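# Move the bone from the tray onto the table

## Task

Lift the bone out of the tray and set it down on the table next to the tray. The apple, the ball and the root must all stay inside the tray.

## Robot and tools

ROBOT. Two arms, left_arm and right_arm, each with a parallel gripper. Each arm has six joints. In every row and every per-joint list in the results they come in this order: shoulder, elbow, waist, wrist pitch, wrist yaw, wrist roll. Stated ranges in radians: shoulder 0.000 to 3.142, elbow 0.000 to 3.142, waist -2.618 to 3.054, wrist pitch -1.571 to 1.571, wrist yaw -1.571 to 1.571, wrist roll -2.094 to 2.094. A joint's true end can sit up to 0.059 rad either side of its stated end. A call is rejected if a target lies more than 0.059 beyond a range end and also further out than the joint currently is. The line "joint sent to its limit" means a target was clipped at the real end.

ROW FORMAT. Every command row is one flat list of 14 numbers covering both arms, even when only one arm moves. The first 6 are left_arm's joint angles, then left_arm's opening. The next 6 are right_arm's joint angles, then right_arm's opening. Joint numbers are absolute target angles in radians, not offsets. Opening runs from -1 (closed) to +1 (fully open). The pad gap is about 87 mm at +1, 69 at +0.5, 43 at 0, 18 at -0.5 and 0 at -1. To leave an arm or gripper unchanged, repeat its current "Joint targets" and its current opening command. A 0 there is a real command (half-closed), not a 'no change'.

FRAMES. Scene frame: origin at table-top height midway between the nominal bases; +z up, +x out over the table, left_arm on the +y side. Arm names do not match image sides. Bases in the scene frame: left_arm at (+0.028, +0.274, 0) with quat_wxyz (+1.000, 0, 0, -0.008); right_arm at (-0.011, -0.241, 0) with quat_wxyz (+1.000, 0, 0, +0.019). Both have +z up. end_effector_position (m) and end_effector_quat_wxyz are given in that arm's own base frame. The position is the point between the pads, just behind the fingertips. The gripper's fingers point along its +z, and they close along its y. Reported hand poses can be off by a few cm, more at long reach.

TOOLS.
execute_actions(actions, cameras): actions is a list of actions. Each action is a list of up to 15 rows. Each row is applied for one 1/30 s step, and the last row is held until the action's 15 steps (0.5 s) are used. Per step, each joint's target is kept within a lead of its measured angle: waist 0.202, shoulder 0.258, elbow 0.3, wrist pitch 0.573, wrist yaw and roll 0.522. If the targets would put the gripper more than 200 mm from where it is, that arm's targets are scaled back. Far goals therefore need several actions. An empty actions list just reports the full state and images.
move(target, speed, blend, opening_speed, blocking, cameras): target is one 14-number row or a list of up to 15 rows of absolute angles. Joints are interpolated together, so the hand travels on a curve, with no obstacle avoidance. speed is in rad/s for the joint with farthest to go, 0.01 to 2, default 0.5. Give one value, or one per target. blend (rad) rounds corners in a list; 0 stops at each target. opening_speed is the rate of the opening command per second, at least 0.2. Each path lasts at least 0.5 s, and paths longer than 10 s stop short. New gripper values in later list rows are applied only after everything comes to rest there. blocking=false returns after about 0.5 s while motion continues; a new move then takes over from the current point. The result adds a "move:" line: done, off_target (resting more than 0.035 rad from target), moving, held or fault. It also shows limits=held and the worst joint error per arm.
wait(seconds 0 to 10, cameras): lets time pass while commands are held; a running move continues.
stop(cameras): brakes the running move; fast motion needs room.
zoom_image(camera, region): camera is cam_left_wrist or cam_right_wrist. region is [x0, y0, x1, y1] in pixels of the latest image, at most 504 by 504.
finished_scene(scene): ends the scene (1 or 2); this is irreversible. The goal must hold with the robot released.

RESULTS. Joint positions: per arm, six angles (rad), then gripper 0 (closed) to 1 (open). Joint velocities: the same layout; "within noise" when idle. Joint targets: what the joints are currently driven toward. Tool commands: current opening commands. grip_measured: gripper reading on the -1..+1 command scale, off by up to about 0.043. Joint torques in N m, with offsets and noise; joints 1 to 3 wrap at ±28. Action results also list step readings. Lines such as "joint command not followed" mean the clearance check altered targets.

CAMERAS. cam_left_wrist and cam_right_wrist, both 672x504, mounted on the wrists. Their calibration is in the session's first message.

GRASPING. Close to about 0.04 below the grip_measured value at first contact for a firm hold; a smaller margin gives a lighter hold. Keep commanding that value while carrying.

CAUTIONS. Do not drop the bone or release it while moving. Avoid fast impacts, hard presses and contact between the arms, which can end the scene. Nothing may leave the table, and the apple, ball and root must stay in the tray. Long stretched holds heat the motors. At 75 °C a MOTOR HOT line appears; at 90 °C the arm folds and stops for the scene. Thinking time lets the scene run on, and a held object may get brief tugs.

Each tool is called in YAML: its name, and indented under it one key for each argument.

## Session

execute_actions:
  actions: []

Scene clock: 0.00 s.
left_arm: end_effector_position=(+0.3928, +0.0192, +0.0774) grip_measured=+0.975 end_effector_quat_wxyz=(+0.621, -0.062, +0.779, +0.055) | right_arm: end_effector_position=(+0.3786, -0.0022, +0.0586) grip_measured=+1.000 end_effector_quat_wxyz=(+0.600, +0.021, +0.798, -0.049)
Joint names: [shoulder, elbow, waist, wrist pitch, wrist yaw, wrist roll]
Joint positions: left_arm=[1.543 0.363 -0.036 0.952 -0.199 -0.037 0.988] | right_arm=[1.541 0.318 0.076 0.941 0.176 -0.004 1]
Joint velocities: within noise
Joint torques (N m): no reading
Heat: left arm: 31 °C; right arm: 31 °C.
Joint targets: left_arm=[1.535 0.372 -0.036 0.961 -0.199 -0.037] | right_arm=[1.537 0.323 0.076 0.941 0.176 -0.004]
Tool commands: left_gripper/opening=+1.0 right_gripper/opening=+1.0

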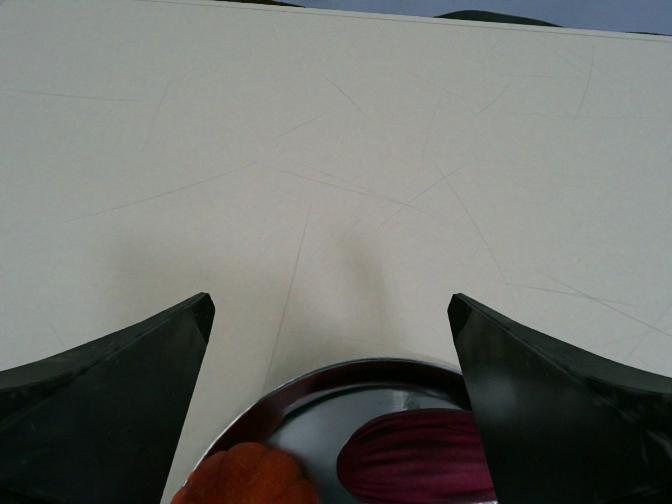

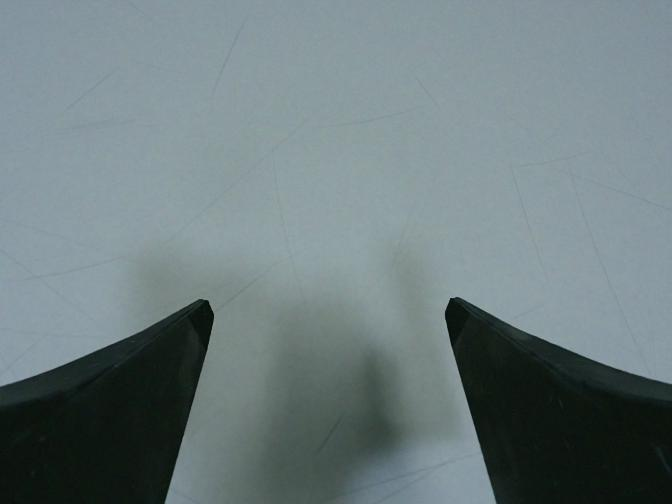

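move:
  target: [0.9, 0.6, -0.036, -0.05, 0, 0, 1, 1.537, 0.323, 0.076, 0.941, 0.176, -0.004, 1]
  speed: 0.9
  cameras: ["cam_left_wrist"]

Scene clock: 33.83 s.
left_arm: end_effector_position=(+0.3284, -0.0098, +0.1725) grip_measured=+0.975 end_effector_quat_wxyz=(+0.574, +0.007, +0.819, -0.008) | right_arm: end_effector_position=(+0.3786, -0.0022, +0.0586) grip_measured=+1.000 end_effector_quat_wxyz=(+0.600, +0.021, +0.798, -0.049)
Joint positions: left_arm=[0.906 0.568 -0.036 -0.01 -0.013 -0.01 0.988] | right_arm=[1.541 0.318 0.076 0.941 0.176 -0.004 1]
Joint torques (N m): left_arm=[-2.37 11.88 0.12 1.56 0.27 0.07] | right_arm=[-6.23 6.17 0.09 2.04 0.12 -0.05]
Joint targets: left_arm=[0.900 0.600 -0.036 -0.050 0.000 0.000] | right_arm=[1.537 0.323 0.076 0.941 0.176 -0.004]
move: off_target (left_arm); left_arm: the wrist pitch is farthest, 0.040 rad from its target
camera_calibration:
cam_left_wrist: T_world_to_cam=[[-0.0178413, -0.999829, -0.00484129, -0.00149448], [-0.938547, 0.0184166, -0.34466, 0.388987], [0.344691, -0.0016054, -0.938715, 0.190721], [0, 0, 0, 1]]
Images, in order: cam_left_wrist.

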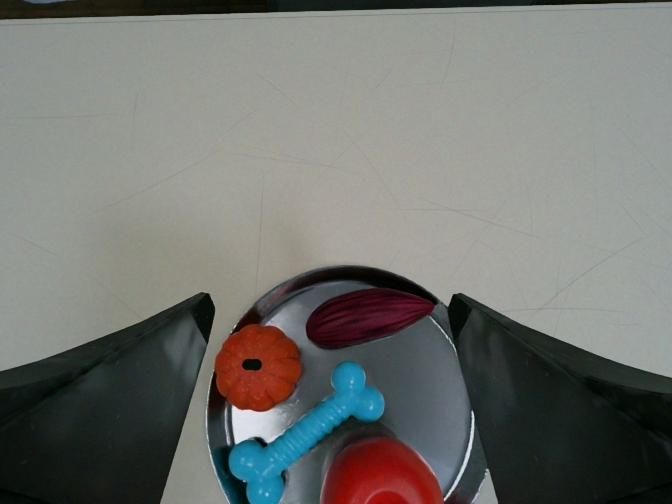

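move:
  target: [1.476, 1.366, 0.05, -1.34, 0, 0.94, 0.3, 1.537, 0.323, 0.076, 0.941, 0.176, -0.004, 1]
  speed: 0.9
  cameras: ["cam_left_wrist"]

Scene clock: 61.87 s.
left_arm: end_effector_position=(+0.2478, +0.0442, +0.1519) grip_measured=+0.300 end_effector_quat_wxyz=(+0.050, +0.431, +0.900, +0.033) | right_arm: end_effector_position=(+0.3786, -0.0022, +0.0586) grip_measured=+1.000 end_effector_quat_wxyz=(+0.600, +0.021, +0.798, -0.049)
Joint positions: left_arm=[1.471 1.334 0.035 -1.316 -0.012 0.93 0.65] | right_arm=[1.541 0.318 0.076 0.941 0.176 -0.004 1]
Joint torques (N m): left_arm=[-4.22 10.26 0.69 0.33 0.3 0.05] | right_arm=[-6.2 6.16 0.16 2.04 0.12 -0.03]
Joint targets: left_arm=[1.476 1.365 0.043 -1.340 0.000 0.940] | right_arm=[1.537 0.323 0.076 0.941 0.176 -0.004]
move: done
camera_calibration:
cam_left_wrist: T_world_to_cam=[[-0.778098, -0.618851, -0.107639, 0.238112], [-0.489878, 0.49059, 0.720653, 0.0113243], [-0.39317, 0.613469, -0.684889, 0.316297], [0, 0, 0, 1]]
Images, in order: cam_left_wrist.

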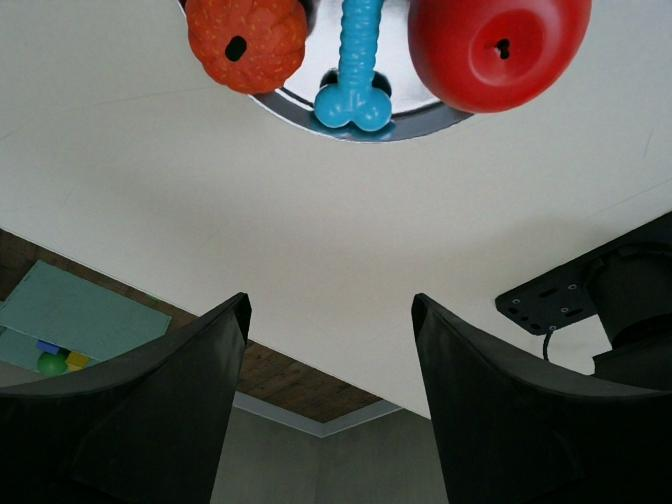

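move:
  target: [1.667, 1.352, -0.107, -1.18, 0.01, 0.845, -0.15, 1.537, 0.323, 0.076, 0.941, 0.176, -0.004, 1]
  speed: 0.6
  cameras: ["cam_left_wrist"]

Scene clock: 105.23 s.
left_arm: end_effector_position=(+0.2794, +0.0037, +0.1033) grip_measured=-0.150 end_effector_quat_wxyz=(+0.016, +0.460, +0.888, +0.007) | right_arm: end_effector_position=(+0.3786, -0.0022, +0.0586) grip_measured=+1.000 end_effector_quat_wxyz=(+0.600, +0.021, +0.798, -0.049)
Joint positions: left_arm=[1.667 1.337 -0.1 -1.207 -0.001 0.855 0.425] | right_arm=[1.541 0.318 0.076 0.941 0.176 -0.004 1]
Joint torques (N m): left_arm=[-6.38 8.38 -0.08 0.7 0.28 -0.17] | right_arm=[-6.24 6.22 0.12 2.03 0.1 -0.04]
Heat: left arm: 38 °C; right arm: 36 °C.
Joint targets: left_arm=[1.666 1.352 -0.103 -1.180 0.010 0.845] | right_arm=[1.537 0.323 0.076 0.941 0.176 -0.004]
move: done
camera_calibration:
cam_left_wrist: T_world_to_cam=[[-0.820643, -0.570575, -0.031463, 0.236299], [-0.396206, 0.52845, 0.75084, 0.0522747], [-0.411784, 0.628638, -0.659734, 0.322907], [0, 0, 0, 1]]
Images, in order: cam_left_wrist.

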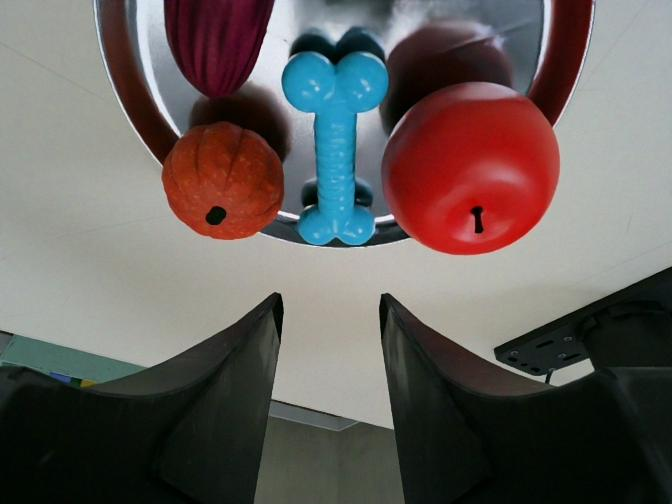

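move:
  target:
    - [1.72, 1.30, -0.135, -1.075, 0.01, 0.816, -0.26, 1.537, 0.323, 0.076, 0.941, 0.176, -0.004, 1]
    - [1.751, 1.212, -0.135, -0.955, 0.01, 0.816, -0.26, 1.537, 0.323, 0.076, 0.941, 0.176, -0.004, 1]
  speed: 0.25
  blend: 0.03
  cameras: ["cam_left_wrist"]

Scene clock: 143.80 s.
left_arm: end_effector_position=(+0.2967, -0.0066, +0.0514) grip_measured=-0.260 end_effector_quat_wxyz=(+0.029, +0.458, +0.888, +0.011) | right_arm: end_effector_position=(+0.3786, -0.0022, +0.0586) grip_measured=+1.000 end_effector_quat_wxyz=(+0.600, +0.021, +0.798, -0.049)
Joint positions: left_arm=[1.747 1.22 -0.126 -0.983 -0.001 0.826 0.37] | right_arm=[1.541 0.318 0.076 0.941 0.176 -0.004 1]
Joint torques (N m): left_arm=[-6.52 5.96 -0.5 0.79 0.27 -0.19] | right_arm=[-6.22 6.12 0.06 2.04 0.11 -0.05]
Joint targets: left_arm=[1.751 1.213 -0.134 -0.955 0.010 0.816] | right_arm=[1.537 0.323 0.076 0.941 0.176 -0.004]
move: done
camera_calibration:
cam_left_wrist: T_world_to_cam=[[-0.817667, -0.573433, -0.0509397, 0.243061], [-0.417942, 0.530432, 0.737541, 0.110677], [-0.395911, 0.624353, -0.673378, 0.29821], [0, 0, 0, 1]]
Images, in order: cam_left_wrist.

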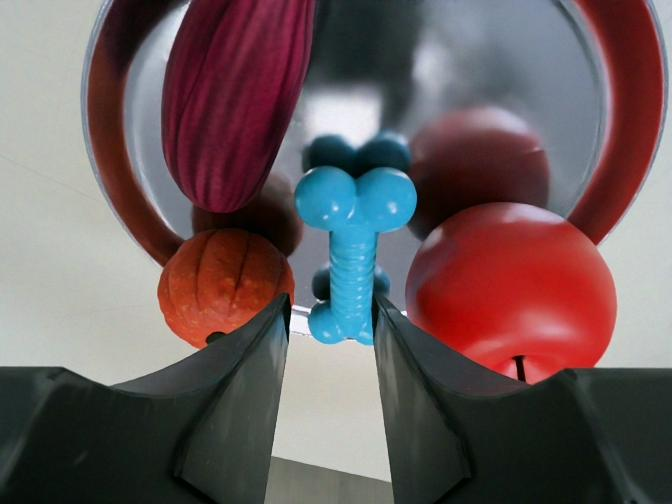

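move:
  target:
    - [1.751, 1.186, -0.137, -0.953, 0.01, 0.816, -0.26, 1.537, 0.323, 0.076, 0.941, 0.176, -0.004, 1]
    - [1.7665, 1.158, -0.137, -0.913, 0.01, 0.816, -0.26, 1.537, 0.323, 0.076, 0.941, 0.176, -0.004, 1]
  speed: 0.2
  blend: 0.02
  cameras: ["cam_left_wrist"]

Scene clock: 157.77 s.
left_arm: end_effector_position=(+0.2882, -0.0055, +0.0342) grip_measured=-0.260 end_effector_quat_wxyz=(+0.016, +0.458, +0.889, +0.006) | right_arm: end_effector_position=(+0.3786, -0.0022, +0.0586) grip_measured=+1.000 end_effector_quat_wxyz=(+0.600, +0.021, +0.798, -0.049)
Joint positions: left_arm=[1.762 1.165 -0.126 -0.94 -0.001 0.826 0.37] | right_arm=[1.541 0.318 0.076 0.941 0.176 -0.004 1]
Joint torques (N m): left_arm=[-6.32 5.83 -0.4 0.7 0.28 -0.17] | right_arm=[-6.23 6.16 0.08 2.04 0.12 -0.04]
Joint targets: left_arm=[1.767 1.157 -0.134 -0.913 0.010 0.816] | right_arm=[1.537 0.323 0.076 0.941 0.176 -0.004]
move: done; blend cut to 0.0133 rad at target 1
camera_calibration:
cam_left_wrist: T_world_to_cam=[[-0.818559, -0.573605, -0.0306211, 0.235431], [-0.397875, 0.527722, 0.75047, 0.112996], [-0.414314, 0.626488, -0.660195, 0.287496], [0, 0, 0, 1]]
Images, in order: cam_left_wrist.

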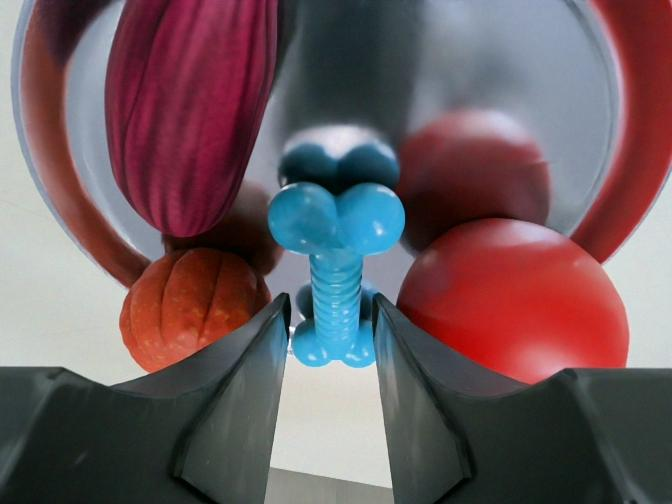

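move:
  target: [1.783, 1.127, -0.137, -0.868, 0.01, 0.816, -0.26, 1.537, 0.323, 0.076, 0.941, 0.176, -0.004, 1]
  speed: 0.15
  cameras: ["cam_left_wrist"]

move:
  target: [1.783, 1.127, -0.137, -0.868, 0.01, 0.816, -0.75, 1.537, 0.323, 0.076, 0.941, 0.176, -0.004, 1]
  opening_speed: 0.5
  cameras: ["cam_left_wrist"]

Scene clock: 165.60 s.
move: done
camera_calibration:
cam_left_wrist: T_world_to_cam=[[-0.815797, -0.57738, -0.0332824, 0.235599], [-0.402976, 0.526212, 0.748807, 0.121975], [-0.414832, 0.624286, -0.661952, 0.280229], [0, 0, 0, 1]]
Images, in order: cam_left_wrist.

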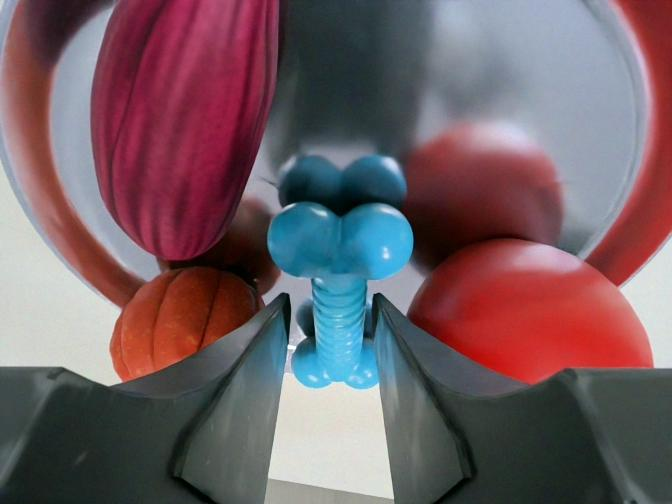

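Scene clock: 166.80 s.
left_arm: end_effector_position=(+0.2878, -0.0064, +0.0231) grip_measured=-0.549 end_effector_quat_wxyz=(+0.016, +0.459, +0.888, +0.006) | right_arm: end_effector_position=(+0.3786, -0.0022, +0.0586) grip_measured=+1.000 end_effector_quat_wxyz=(+0.600, +0.021, +0.798, -0.049)
Joint positions: left_arm=[1.776 1.134 -0.129 -0.895 -0.001 0.825 0.225] | right_arm=[1.541 0.318 0.076 0.941 0.176 -0.004 1]
Joint torques (N m): left_arm=[-6.17 5.85 -0.51 0.73 0.27 -0.15] | right_arm=[-6.26 6.17 0.12 2.05 0.1 -0.04]
Joint targets: left_arm=[1.783 1.127 -0.137 -0.868 0.010 0.816] | right_arm=[1.537 0.323 0.076 0.941 0.176 -0.004]
move: done
camera_calibration:
cam_left_wrist: T_world_to_cam=[[-0.819852, -0.571721, -0.0312774, 0.234674], [-0.397332, 0.528745, 0.750037, 0.121527], [-0.412274, 0.627347, -0.660656, 0.279932], [0, 0, 0, 1]]
Images, in order: cam_left_wrist.

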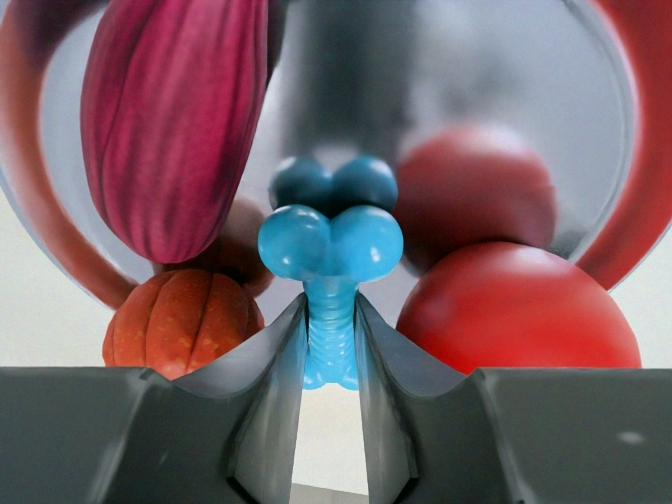

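move:
  target:
    - [1.751, 1.21, -0.137, -0.99, 0.01, 0.816, -0.75, 1.537, 0.323, 0.076, 0.941, 0.176, -0.004, 1]
    - [1.72, 1.305, -0.137, -1.12, 0.01, 0.816, -0.75, 1.537, 0.323, 0.076, 0.941, 0.176, -0.004, 1]
    - [1.698, 1.545, -0.137, -1.38, 0.01, 0.816, -0.75, 1.537, 0.323, 0.076, 0.941, 0.176, -0.004, 1]
  speed: [0.2, 0.3, 0.4]
  blend: 0.03
  cameras: ["cam_left_wrist"]

Scene clock: 187.70 s.
left_arm: end_effector_position=(+0.2873, -0.0063, +0.1334) grip_measured=-0.549 end_effector_quat_wxyz=(+0.004, +0.459, +0.888, +0.002) | right_arm: end_effector_position=(+0.3786, -0.0022, +0.0586) grip_measured=+1.000 end_effector_quat_wxyz=(+0.600, +0.021, +0.798, -0.049)
Joint positions: left_arm=[1.722 1.516 -0.129 -1.356 -0.001 0.825 0.225] | right_arm=[1.541 0.318 0.076 0.941 0.176 -0.004 1]
Joint torques (N m): left_arm=[-8.96 9.83 -0.46 0.06 0.3 -0.14] | right_arm=[-6.28 6.2 0.09 2.03 0.11 -0.04]
Joint targets: left_arm=[1.698 1.545 -0.137 -1.380 0.010 0.816] | right_arm=[1.537 0.323 0.076 0.941 0.176 -0.004]
move: done
camera_calibration:
cam_left_wrist: T_world_to_cam=[[-0.82041, -0.571648, -0.0120917, 0.235338], [-0.37789, 0.526221, 0.761768, 0.0313933], [-0.429101, 0.629531, -0.647737, 0.355668], [0, 0, 0, 1]]
Images, in order: cam_left_wrist.

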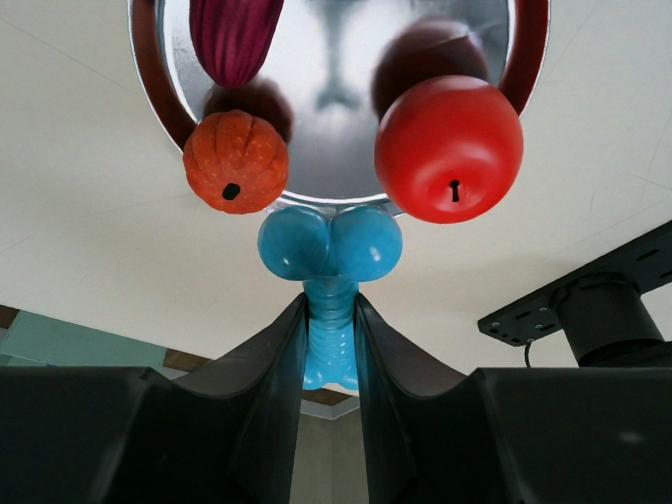

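move:
  target:
    - [1.698, 1.545, -0.83, -1.38, 0.01, 0.816, -0.75, 1.537, 0.323, 0.076, 0.941, 0.176, -0.004, 1]
    - [1.72, 1.275, -0.83, -1.07, 0.01, 0.816, -0.75, 1.537, 0.323, 0.076, 0.941, 0.176, -0.004, 1]
    - [1.7665, 1.158, -0.83, -0.913, 0.01, 0.816, -0.75, 1.537, 0.323, 0.076, 0.941, 0.176, -0.004, 1]
  speed: [0.5, 0.4, 0.2]
  blend: [0.1, 0.03, 0]
  cameras: ["cam_left_wrist"]

Scene clock: 195.57 s.
left_arm: end_effector_position=(+0.2145, -0.1932, +0.0337) grip_measured=-0.549 end_effector_quat_wxyz=(+0.017, +0.739, +0.674, -0.001) | right_arm: end_effector_position=(+0.3786, -0.0022, +0.0586) grip_measured=+1.000 end_effector_quat_wxyz=(+0.600, +0.021, +0.798, -0.049)
Joint positions: left_arm=[1.764 1.165 -0.838 -0.938 0.002 0.824 0.225] | right_arm=[1.541 0.318 0.076 0.941 0.176 -0.004 1]
Joint torques (N m): left_arm=[-6.6 6.02 -0.29 0.74 0.24 -0.14] | right_arm=[-6.26 6.15 0.13 2.04 0.09 -0.03]
Joint targets: left_arm=[1.767 1.159 -0.844 -0.913 0.010 0.816] | right_arm=[1.537 0.323 0.076 0.941 0.176 -0.004]
move: done
camera_calibration:
cam_left_wrist: T_world_to_cam=[[-0.994641, 0.0992087, -0.0291019, 0.23511], [0.0440746, 0.661491, 0.748656, 0.11418], [0.0935239, 0.743362, -0.662319, 0.287838], [0, 0, 0, 1]]
Images, in order: cam_left_wrist.

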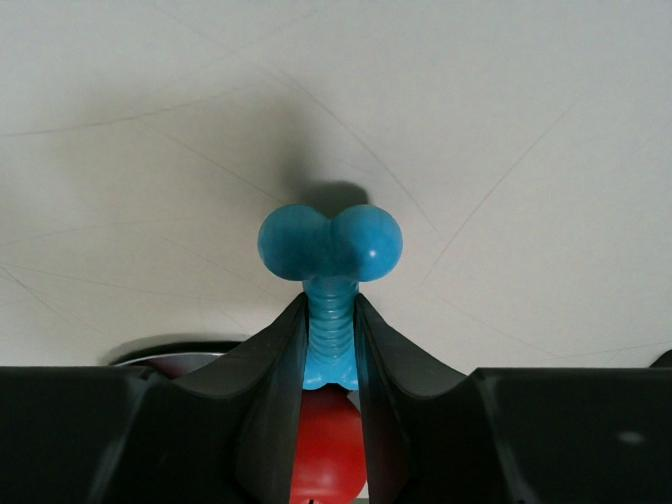

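move:
  target:
    - [1.7665, 1.158, -0.94, -0.913, 0.01, 0.816, -0.75, 1.537, 0.323, 0.076, 0.941, 0.176, -0.004, 1]
    - [1.783, 1.127, -0.94, -0.868, 0.01, 0.816, -0.75, 1.537, 0.323, 0.076, 0.941, 0.176, -0.004, 1]
  speed: [0.25, 0.08]
  cameras: ["cam_left_wrist"]

move:
  target: [1.795, 1.104, -0.94, -0.835, 0.01, 0.816, -0.75, 1.537, 0.323, 0.076, 0.941, 0.176, -0.004, 1]
  speed: 0.06
  cameras: ["cam_left_wrist"]

Scene clock: 215.13 s.
move: done
camera_calibration:
cam_left_wrist: T_world_to_cam=[[-0.980511, 0.194825, -0.0253388, 0.233415], [0.110213, 0.652217, 0.749977, 0.120908], [0.162641, 0.732568, -0.660978, 0.280568], [0, 0, 0, 1]]
Images, in order: cam_left_wrist.

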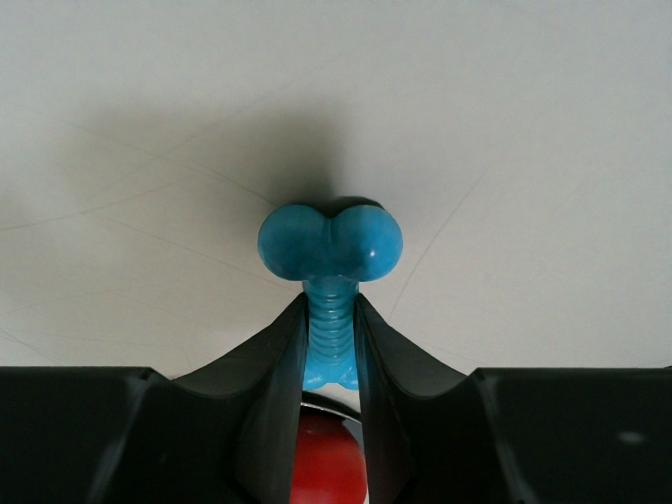

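Scene clock: 215.90 s.
left_arm: end_effector_position=(+0.1936, -0.2116, +0.0215) grip_measured=-0.549 end_effector_quat_wxyz=(+0.016, +0.770, +0.637, -0.003) | right_arm: end_effector_position=(+0.3786, -0.0022, +0.0586) grip_measured=+1.000 end_effector_quat_wxyz=(+0.600, +0.021, +0.798, -0.049)
Joint positions: left_arm=[1.777 1.13 -0.934 -0.892 0.004 0.824 0.225] | right_arm=[1.541 0.318 0.076 0.941 0.176 -0.004 1]
Joint torques (N m): left_arm=[-5.3 3.89 -0.2 1.07 0.24 -0.12] | right_arm=[-6.24 6.19 0.13 2.02 0.1 -0.04]
Joint targets: left_arm=[1.795 1.104 -0.940 -0.835 0.010 0.816] | right_arm=[1.537 0.323 0.076 0.941 0.176 -0.004]
move: off_target (left_arm); left_arm: the wrist pitch is farthest, 0.057 rad from its target
camera_calibration:
cam_left_wrist: T_world_to_cam=[[-0.980493, 0.194802, -0.0261671, 0.233266], [0.109714, 0.652893, 0.749462, 0.121895], [0.163081, 0.731972, -0.66153, 0.27956], [0, 0, 0, 1]]
Images, in order: cam_left_wrist.

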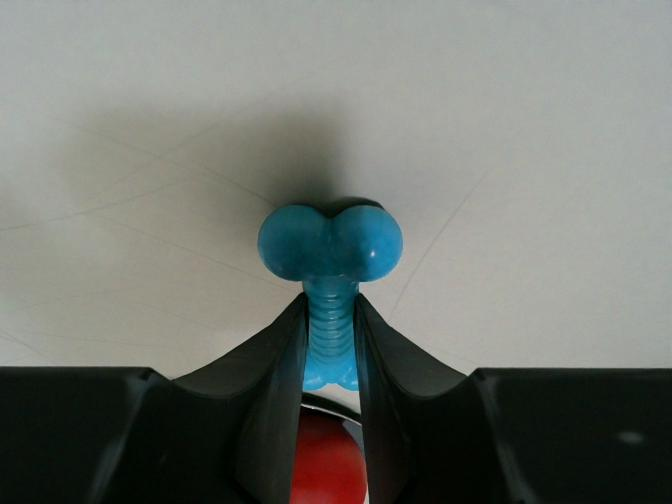

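move:
  target:
    - [1.785, 1.122, -0.94, -0.862, 0.01, 0.816, -0.75, 1.537, 0.323, 0.076, 0.941, 0.176, -0.004, 1]
    - [1.785, 1.122, -0.94, -0.862, 0.01, 0.816, -0.2, 1.537, 0.323, 0.076, 0.941, 0.176, -0.004, 1]
  speed: 0.1
  opening_speed: 0.4
  cameras: ["cam_left_wrist"]

Scene clock: 229.23 s.
left_arm: end_effector_position=(+0.1941, -0.2122, +0.0215) grip_measured=-0.200 end_effector_quat_wxyz=(+0.017, +0.770, +0.637, -0.003) | right_arm: end_effector_position=(+0.3786, -0.0022, +0.0586) grip_measured=+1.000 end_effector_quat_wxyz=(+0.600, +0.021, +0.798, -0.049)
Joint positions: left_arm=[1.777 1.13 -0.934 -0.889 0.004 0.824 0.4] | right_arm=[1.541 0.318 0.076 0.941 0.176 -0.004 1]
Joint torques (N m): left_arm=[-6.2 5.81 -0.31 0.7 0.23 -0.12] | right_arm=[-6.24 6.19 0.13 2.03 0.09 -0.05]
Joint targets: left_arm=[1.785 1.122 -0.940 -0.862 0.010 0.816] | right_arm=[1.537 0.323 0.076 0.941 0.176 -0.004]
move: done
camera_calibration:
cam_left_wrist: T_world_to_cam=[[-0.980444, 0.194735, -0.0284233, 0.233854], [0.108356, 0.654731, 0.748055, 0.122976], [0.164282, 0.730347, -0.663027, 0.27935], [0, 0, 0, 1]]
Images, in order: cam_left_wrist.

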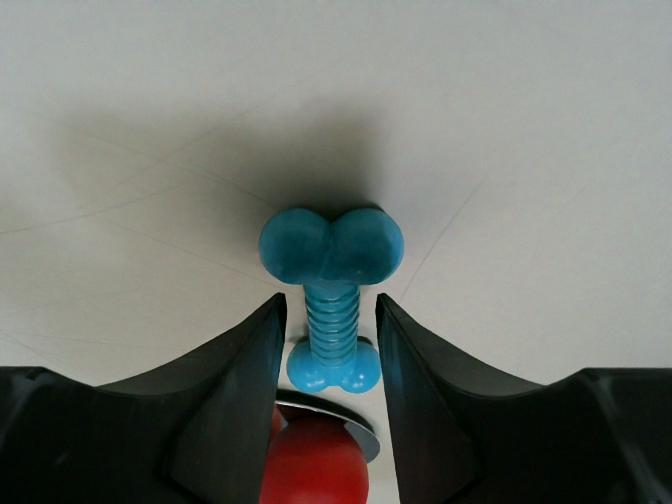

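move:
  target:
    - [1.751, 1.21, -0.94, -0.99, 0.01, 0.816, -0.15, 1.537, 0.323, 0.076, 0.941, 0.176, -0.004, 1]
    - [1.698, 1.545, -0.94, -1.38, 0.01, 0.816, -0.15, 1.537, 0.323, 0.076, 0.941, 0.176, -0.004, 1]
  speed: [0.2, 0.5]
  blend: 0.03
  cameras: ["cam_left_wrist"]

Scene clock: 234.70 s.
left_arm: end_effector_position=(+0.1939, -0.2119, +0.1345) grip_measured=-0.150 end_effector_quat_wxyz=(+0.006, +0.770, +0.638, -0.002) | right_arm: end_effector_position=(+0.3786, -0.0022, +0.0586) grip_measured=+1.000 end_effector_quat_wxyz=(+0.600, +0.021, +0.798, -0.049)
Joint positions: left_arm=[1.719 1.518 -0.934 -1.358 0.004 0.824 0.425] | right_arm=[1.541 0.318 0.076 0.941 0.176 -0.004 1]
Joint torques (N m): left_arm=[-8.62 9.52 -0.27 0.15 0.26 -0.14] | right_arm=[-6.27 6.22 0.13 2.04 0.11 -0.04]
Joint targets: left_arm=[1.698 1.544 -0.940 -1.380 0.010 0.816] | right_arm=[1.537 0.323 0.076 0.941 0.176 -0.004]
move: done
camera_calibration:
cam_left_wrist: T_world_to_cam=[[-0.980715, 0.195102, -0.0115422, 0.234645], [0.118574, 0.640902, 0.758409, 0.0319654], [0.155365, 0.742415, -0.651676, 0.356847], [0, 0, 0, 1]]
Images, in order: cam_left_wrist.

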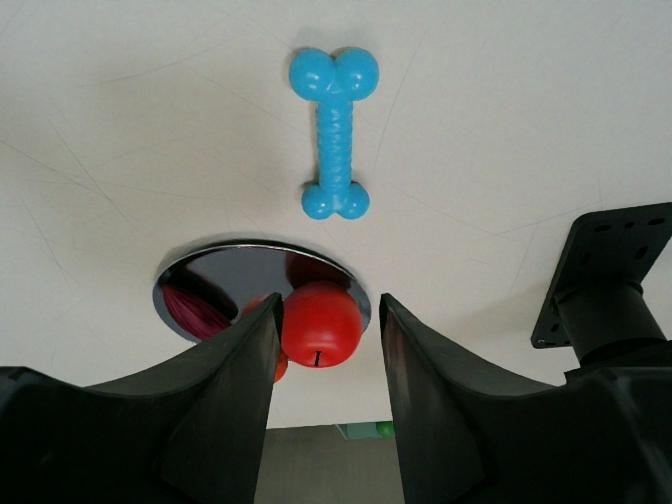

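finished_scene:
  scene: 1

The scene is finished: the task was done.


## Next scene

The same job, from a new start.

execute_actions:
  actions: []

Scene clock: 0.00 s.
left_arm: end_effector_position=(+0.1477, +0.2272, +0.1190) grip_measured=+0.975 end_effector_quat_wxyz=(-0.006, -0.579, +0.815, -0.001) | right_arm: end_effector_position=(+0.1092, +0.2495, +0.1316) grip_measured=+1.000 end_effector_quat_wxyz=(+0.095, -0.638, +0.764, +0.016)
Joint names: [shoulder, elbow, waist, wrist pitch, wrist yaw, wrist roll]
Joint positions: left_arm=[1.733 1.469 1.024 -1.319 -0.003 -0.21 0.988] | right_arm=[1.554 1.338 1.228 -1.175 0.068 -0.171 1]
Joint velocities: within noise
Joint torques (N m): no reading
Heat: left arm: 27 °C; right arm: 28 °C.
Joint targets: left_arm=[1.722 1.480 1.024 -1.317 -0.003 -0.210] | right_arm=[1.548 1.345 1.228 -1.174 0.068 -0.170]
Tool commands: left_gripper/opening=+1.0 right_gripper/opening=+1.0
camera_calibration:
cam_left_wrist: T_world_to_cam=[[0.941252, -0.337531, -0.0108484, -0.0594404], [-0.206323, -0.600197, 0.772783, 0.0959823], [-0.26735, -0.725145, -0.634577, 0.421713], [0, 0, 0, 1]] pos_world=[0.188497, 0.343349, 0.192791]
cam_right_wrist: T_world_to_cam=[[0.97751, -0.185888, 0.0996027, -0.0723624], [-0.206016, -0.740744, 0.639418, 0.146623], [-0.04508, -0.645557, -0.76238, 0.410156], [0, 0, 0, 1]] pos_world=[0.119432, 0.359938, 0.226149]

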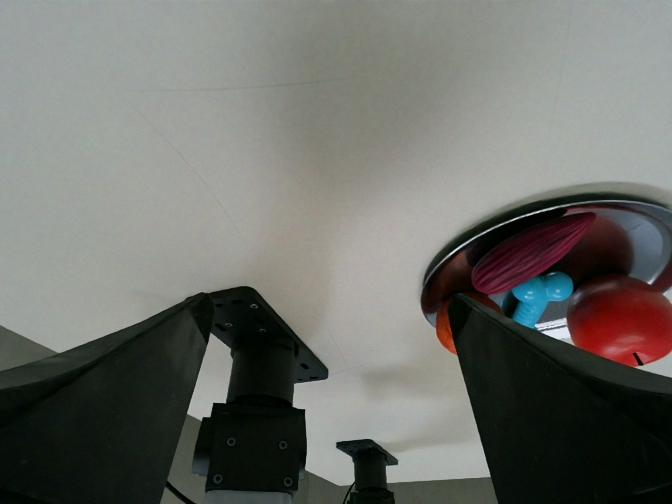

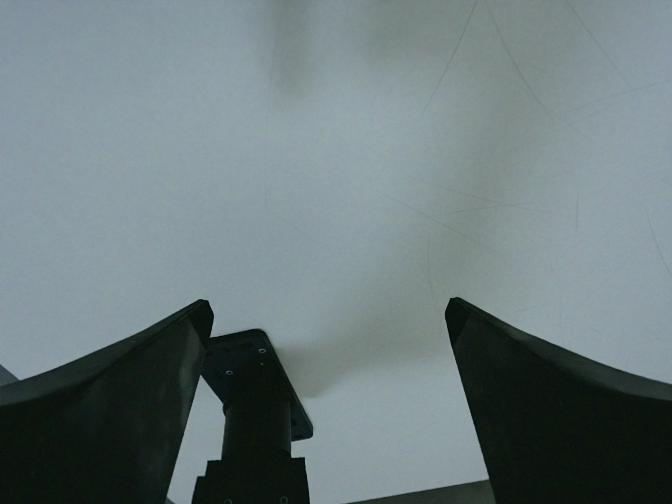

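move:
  target: [0.773, 0.82, 0.15, -0.74, 0, 0, 0.3, 1.548, 1.345, 1.228, -1.174, 0.068, -0.170, 1]
  speed: 1.0
  cameras: ["cam_left_wrist"]

Scene clock: 12.27 s.
left_arm: end_effector_position=(+0.2263, +0.0343, +0.1721) grip_measured=+0.300 end_effector_quat_wxyz=(+0.402, -0.073, +0.912, +0.030) | right_arm: end_effector_position=(+0.1092, +0.2495, +0.1316) grip_measured=+1.000 end_effector_quat_wxyz=(+0.095, -0.638, +0.764, +0.016)
Joint positions: left_arm=[0.776 0.829 0.15 -0.795 -0.003 -0.009 0.65] | right_arm=[1.554 1.338 1.228 -1.175 0.068 -0.171 1]
Joint torques (N m): left_arm=[-0.7 6.95 -0.5 2.32 0.13 0.03] | right_arm=[-7.84 7.61 0.1 0.69 0.11 -0.03]
Joint targets: left_arm=[0.773 0.820 0.142 -0.740 0.000 0.000] | right_arm=[1.548 1.345 1.228 -1.174 0.068 -0.170]
move: off_target (left_arm); left_arm: the wrist pitch is farthest, 0.055 rad from its target
camera_calibration:
cam_left_wrist: T_world_to_cam=[[0.155808, -0.987775, -0.00485487, 0.00108204], [-0.986881, -0.155874, 0.0420513, 0.242493], [-0.042294, -0.00176077, -0.999104, 0.323544], [0, 0, 0, 1]]
Images, in order: cam_left_wrist.

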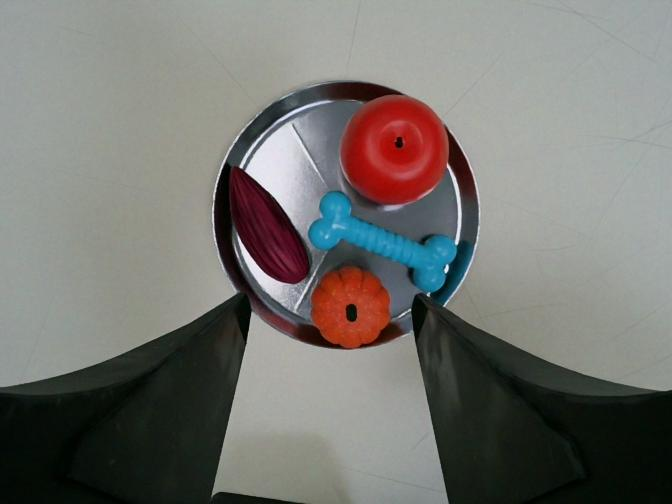

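move:
  target: [1.512, 1.19, 0.148, -1.205, 0.005, -1.2, -0.2, 1.548, 1.345, 1.228, -1.174, 0.068, -0.170, 1]
  speed: 0.8
  cameras: ["cam_left_wrist"]

Scene clock: 43.60 s.
left_arm: end_effector_position=(+0.2514, -0.0006, +0.0996) grip_measured=-0.200 end_effector_quat_wxyz=(+0.018, -0.621, +0.783, -0.009) | right_arm: end_effector_position=(+0.1092, +0.2495, +0.1316) grip_measured=+1.000 end_effector_quat_wxyz=(+0.095, -0.638, +0.764, +0.016)
Joint positions: left_arm=[1.507 1.159 0.15 -1.182 -0.003 -1.191 0.4] | right_arm=[1.554 1.338 1.228 -1.175 0.068 -0.171 1]
Joint torques (N m): left_arm=[-4.55 10.22 -0.08 0.17 0.14 -0.13] | right_arm=[-7.83 7.57 0.09 0.72 0.11 -0.03]
Joint targets: left_arm=[1.511 1.190 0.148 -1.205 0.005 -1.200] | right_arm=[1.548 1.345 1.228 -1.174 0.068 -0.170]
move: done
camera_calibration:
cam_left_wrist: T_world_to_cam=[[0.97128, -0.235983, 0.0304433, -0.245781], [-0.177429, -0.633074, 0.753483, -0.00976704], [-0.158536, -0.737245, -0.656762, 0.24683], [0, 0, 0, 1]]
Images, in order: cam_left_wrist.

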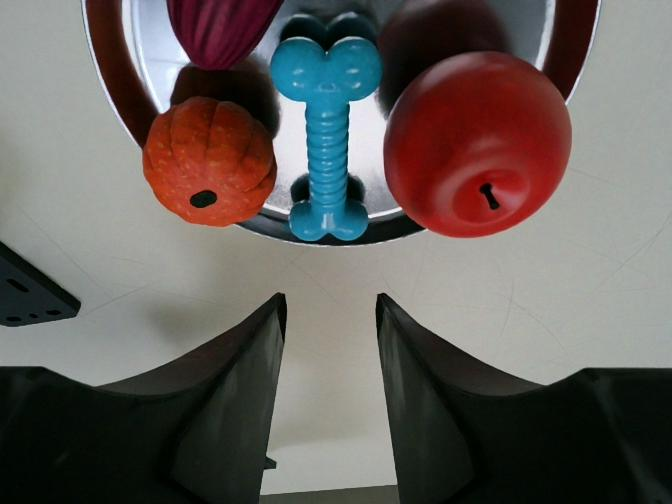

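move:
  target:
    - [1.538, 1.038, 0.148, -1.02, 0.005, -1.2, -0.26, 1.548, 1.345, 1.228, -1.174, 0.068, -0.170, 1]
    - [1.579, 0.947, 0.148, -0.888, 0.005, -1.2, -0.26, 1.548, 1.345, 1.228, -1.174, 0.068, -0.170, 1]
  speed: [0.35, 0.2]
  blend: 0.03
  cameras: ["cam_left_wrist"]

Scene clock: 65.90 s.
left_arm: end_effector_position=(+0.2517, -0.0006, +0.0339) grip_measured=-0.260 end_effector_quat_wxyz=(+0.016, -0.621, +0.783, -0.008) | right_arm: end_effector_position=(+0.1092, +0.2495, +0.1316) grip_measured=+1.000 end_effector_quat_wxyz=(+0.095, -0.638, +0.764, +0.016)
Joint positions: left_arm=[1.575 0.955 0.15 -0.915 -0.003 -1.191 0.37] | right_arm=[1.554 1.338 1.228 -1.175 0.068 -0.171 1]
Joint torques (N m): left_arm=[-4.77 5.76 -0.12 0.66 0.14 -0.13] | right_arm=[-7.86 7.57 0.12 0.7 0.11 -0.02]
Heat: left arm: 31 °C; right arm: 34 °C.
Joint targets: left_arm=[1.581 0.947 0.148 -0.888 0.005 -1.200] | right_arm=[1.548 1.345 1.228 -1.174 0.068 -0.170]
move: done
camera_calibration:
cam_left_wrist: T_world_to_cam=[[0.971486, -0.235595, 0.0266561, -0.243971], [-0.174133, -0.632668, 0.754592, 0.0389412], [-0.160913, -0.737717, -0.655652, 0.204316], [0, 0, 0, 1]]
Images, in order: cam_left_wrist.

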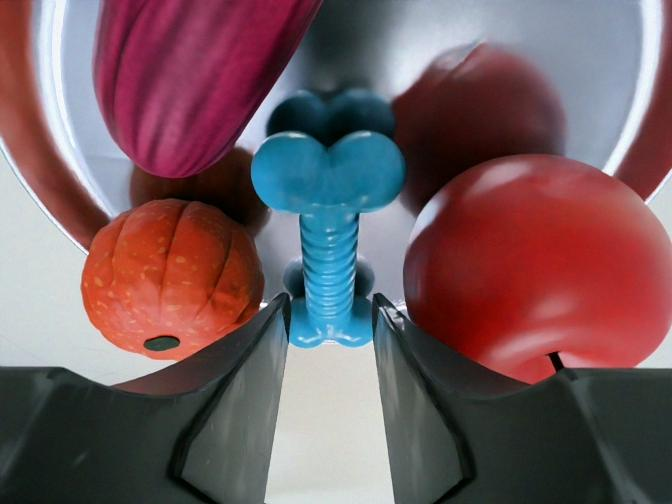

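move:
  target:
    - [1.5975, 0.9205, 0.168, -0.843, 0.005, -1.185, -0.26, 1.548, 1.345, 1.228, -1.174, 0.068, -0.170, 1]
    - [1.5975, 0.9205, 0.168, -0.843, 0.005, -1.185, -0.75, 1.548, 1.345, 1.228, -1.174, 0.068, -0.170, 1]
  speed: 0.15
  opening_speed: 0.5
  cameras: ["cam_left_wrist"]

Scene clock: 73.43 s.
left_arm: end_effector_position=(+0.2527, +0.0027, +0.0242) grip_measured=-0.593 end_effector_quat_wxyz=(+0.018, -0.626, +0.779, -0.009) | right_arm: end_effector_position=(+0.1092, +0.2495, +0.1316) grip_measured=+1.000 end_effector_quat_wxyz=(+0.095, -0.638, +0.764, +0.016)
Joint positions: left_arm=[1.59 0.929 0.162 -0.87 -0.003 -1.191 0.204] | right_arm=[1.554 1.338 1.228 -1.175 0.068 -0.171 1]
Joint torques (N m): left_arm=[-4.77 5.48 0.7 0.69 0.12 0.02] | right_arm=[-7.88 7.5 0.08 0.69 0.11 -0.03]
Joint targets: left_arm=[1.597 0.920 0.170 -0.843 0.005 -1.185] | right_arm=[1.548 1.345 1.228 -1.174 0.068 -0.170]
move: done
camera_calibration:
cam_left_wrist: T_world_to_cam=[[0.974192, -0.223674, 0.0303369, -0.244671], [-0.169316, -0.635242, 0.753525, 0.0472873], [-0.149272, -0.739214, -0.656719, 0.197597], [0, 0, 0, 1]]
Images, in order: cam_left_wrist.

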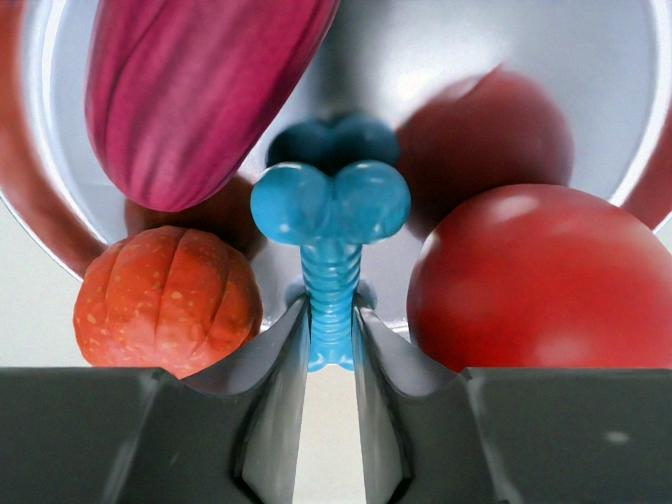

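move:
  target:
    - [1.579, 0.975, 0.168, -0.93, 0.005, -1.185, -0.75, 1.548, 1.345, 1.228, -1.174, 0.068, -0.170, 1]
    - [1.538, 1.07, 0.168, -1.065, 0.005, -1.185, -0.75, 1.548, 1.345, 1.228, -1.174, 0.068, -0.170, 1]
    - [1.49, 1.303, 0.168, -1.33, 0.005, -1.185, -0.75, 1.548, 1.345, 1.228, -1.174, 0.068, -0.170, 1]
    - [1.49, 1.303, 1.068, -1.33, 0.005, -1.185, -0.75, 1.548, 1.345, 1.228, -1.174, 0.068, -0.170, 1]
    - [1.538, 1.038, 1.068, -1.02, 0.005, -1.185, -0.75, 1.548, 1.345, 1.228, -1.174, 0.068, -0.170, 1]
    - [1.579, 0.947, 1.068, -0.888, 0.005, -1.185, -0.75, 1.548, 1.345, 1.228, -1.174, 0.068, -0.170, 1]
  speed: [0.2, 0.3, 0.4, 0.6, 0.4, 0.2]
  blend: [0.02, 0.03, 0.05, 0.08, 0.03, 0]
  cameras: ["cam_left_wrist"]

Scene clock: 100.53 s.
left_arm: end_effector_position=(+0.1525, +0.1998, +0.0336) grip_measured=-0.593 end_effector_quat_wxyz=(-0.017, +0.905, -0.425, +0.000) | right_arm: end_effector_position=(+0.1092, +0.2495, +0.1316) grip_measured=+1.000 end_effector_quat_wxyz=(+0.095, -0.638, +0.764, +0.016)
Joint positions: left_arm=[1.575 0.953 1.072 -0.914 -0.002 -1.191 0.204] | right_arm=[1.554 1.338 1.228 -1.175 0.068 -0.171 1]
Joint torques (N m): left_arm=[-4.88 5.83 0.64 0.68 0.13 0.02] | right_arm=[-7.83 7.57 0.09 0.71 0.1 -0.04]
Joint targets: left_arm=[1.579 0.947 1.078 -0.888 0.005 -1.185] | right_arm=[1.548 1.345 1.228 -1.174 0.068 -0.170]
move: done
camera_calibration:
cam_left_wrist: T_world_to_cam=[[0.775022, 0.631389, 0.0262253, -0.243651], [0.39843, -0.520438, 0.755247, 0.038936], [0.490503, -0.574884, -0.654916, 0.204076], [0, 0, 0, 1]]
Images, in order: cam_left_wrist.

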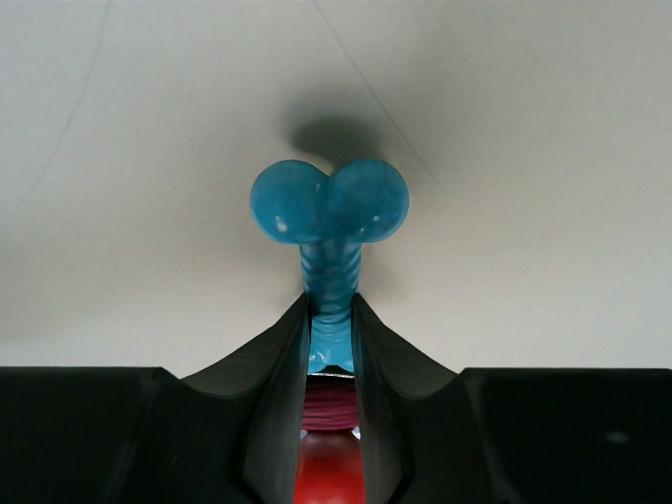

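move:
  target: [1.602, 0.913, 1.068, -0.832, 0.005, -1.185, -0.75, 1.548, 1.345, 1.228, -1.174, 0.068, -0.170, 1]
  speed: 0.07
  cameras: ["cam_left_wrist"]

Scene clock: 106.37 s.
left_arm: end_effector_position=(+0.1519, +0.1995, +0.0229) grip_measured=-0.593 end_effector_quat_wxyz=(-0.016, +0.905, -0.425, +0.000) | right_arm: end_effector_position=(+0.1092, +0.2495, +0.1316) grip_measured=+1.000 end_effector_quat_wxyz=(+0.095, -0.638, +0.764, +0.016)
Joint positions: left_arm=[1.593 0.926 1.074 -0.872 -0.002 -1.191 0.203] | right_arm=[1.554 1.338 1.228 -1.175 0.068 -0.171 1]
Joint torques (N m): left_arm=[-4.49 5.15 -0.13 0.84 0.14 0] | right_arm=[-7.88 7.57 0.13 0.69 0.11 -0.02]
Joint targets: left_arm=[1.603 0.913 1.070 -0.832 0.005 -1.185] | right_arm=[1.548 1.345 1.228 -1.174 0.068 -0.170]
move: off_target (left_arm); left_arm: the wrist pitch is farthest, 0.040 rad from its target
camera_calibration:
cam_left_wrist: T_world_to_cam=[[0.774096, 0.632657, 0.0228245, -0.242734], [0.400553, -0.517385, 0.756221, 0.0461453], [0.490237, -0.576245, -0.653918, 0.197466], [0, 0, 0, 1]]
Images, in order: cam_left_wrist.

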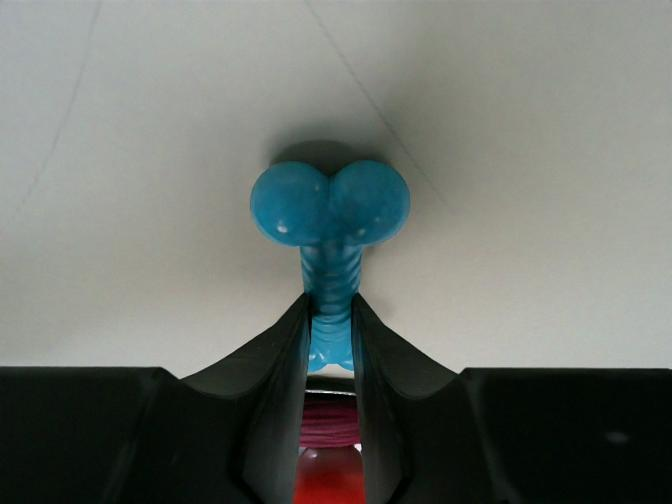

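move:
  target: [1.609, 0.900, 1.068, -0.814, 0.005, -1.185, -0.75, 1.548, 1.345, 1.228, -1.174, 0.068, -0.170, 1]
  speed: 0.05
  cameras: ["cam_left_wrist"]

Scene clock: 113.83 s.
left_arm: end_effector_position=(+0.1521, +0.1996, +0.0227) grip_measured=-0.593 end_effector_quat_wxyz=(-0.017, +0.906, -0.424, +0.002) | right_arm: end_effector_position=(+0.1092, +0.2495, +0.1316) grip_measured=+1.000 end_effector_quat_wxyz=(+0.095, -0.638, +0.764, +0.016)
Joint positions: left_arm=[1.592 0.923 1.075 -0.868 0.001 -1.191 0.203] | right_arm=[1.554 1.338 1.228 -1.175 0.068 -0.171 1]
Joint torques (N m): left_arm=[-3.93 4.1 -0.27 1 0.1 0.03] | right_arm=[-7.84 7.61 0.12 0.71 0.1 -0.03]
Joint targets: left_arm=[1.607 0.900 1.070 -0.814 0.005 -1.185] | right_arm=[1.548 1.345 1.228 -1.174 0.068 -0.170]
move: off_target (left_arm); left_arm: the wrist pitch is farthest, 0.054 rad from its target
camera_calibration:
cam_left_wrist: T_world_to_cam=[[0.77309, 0.633745, 0.0264425, -0.243077], [0.398306, -0.517484, 0.757339, 0.0466146], [0.493643, -0.574959, -0.652486, 0.196431], [0, 0, 0, 1]]
Images, in order: cam_left_wrist.

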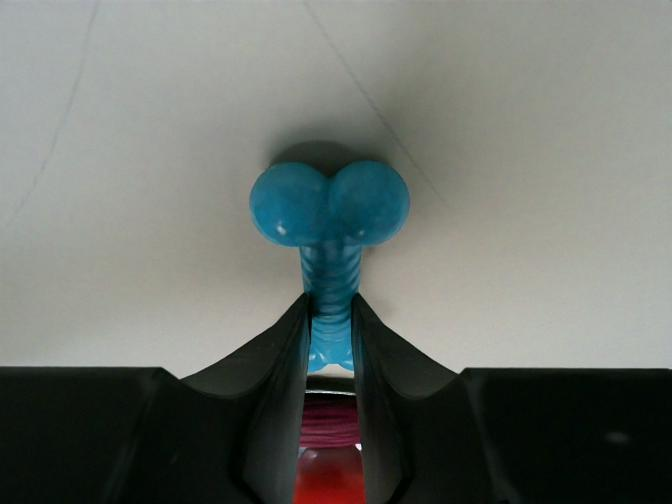

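move:
  target:
    - [1.599, 0.917, 1.068, -0.842, 0.005, -1.185, -0.75, 1.548, 1.345, 1.228, -1.174, 0.068, -0.170, 1]
    - [1.599, 0.917, 1.068, -0.842, 0.005, -1.185, -0.25, 1.548, 1.345, 1.228, -1.174, 0.068, -0.170, 1]
  speed: 0.1
  opening_speed: 0.3
  cameras: ["cam_left_wrist"]

move:
  target:
    - [1.579, 0.975, 1.068, -0.93, 0.005, -1.185, -0.2, 1.548, 1.345, 1.228, -1.174, 0.068, -0.170, 1]
    - [1.49, 1.303, 1.068, -1.33, 0.005, -1.185, -0.2, 1.548, 1.345, 1.228, -1.174, 0.068, -0.170, 1]
  speed: [0.2, 0.5]
  blend: 0.03
  cameras: ["cam_left_wrist"]

Scene clock: 122.13 s.
move: done
camera_calibration:
cam_left_wrist: T_world_to_cam=[[0.773104, 0.633766, 0.0255205, -0.243037], [0.398461, -0.516583, 0.757872, 0.0466033], [0.493497, -0.575745, -0.651903, 0.196318], [0, 0, 0, 1]]
Images, in order: cam_left_wrist.

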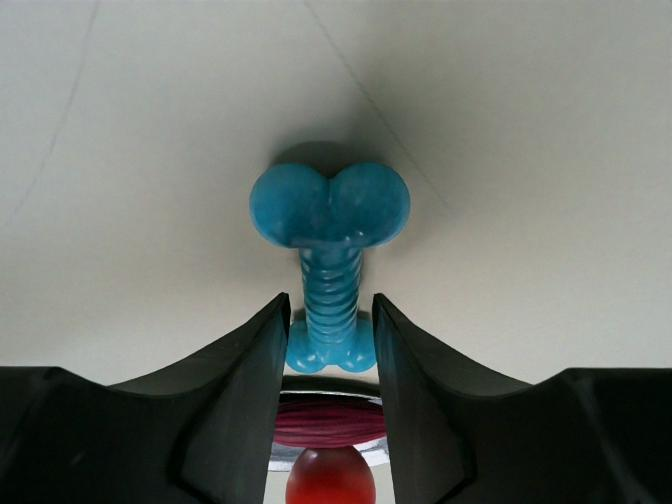

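Scene clock: 124.13 s.
left_arm: end_effector_position=(+0.1523, +0.1998, +0.1299) grip_measured=-0.200 end_effector_quat_wxyz=(-0.017, +0.906, -0.424, +0.002) | right_arm: end_effector_position=(+0.1092, +0.2495, +0.1316) grip_measured=+1.000 end_effector_quat_wxyz=(+0.095, -0.638, +0.764, +0.016)
Joint positions: left_arm=[1.506 1.277 1.075 -1.308 0.002 -1.191 0.4] | right_arm=[1.554 1.338 1.228 -1.175 0.068 -0.171 1]
Joint torques (N m): left_arm=[-6.38 9.57 -0.35 0.16 0.11 -0.01] | right_arm=[-7.86 7.56 0.1 0.7 0.11 -0.01]
Joint targets: left_arm=[1.490 1.303 1.068 -1.330 0.005 -1.185] | right_arm=[1.548 1.345 1.228 -1.174 0.068 -0.170]
move: done
camera_calibration:
cam_left_wrist: T_world_to_cam=[[0.773084, 0.63373, 0.0269672, -0.246268], [0.397897, -0.517625, 0.757457, -0.0345151], [0.493982, -0.574848, -0.652327, 0.266361], [0, 0, 0, 1]]
Images, in order: cam_left_wrist.

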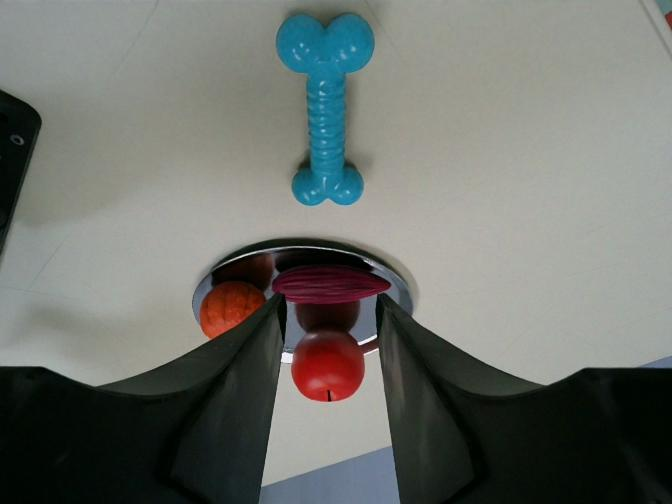

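finished_scene:
  scene: 2

The scene is finished: the task was done.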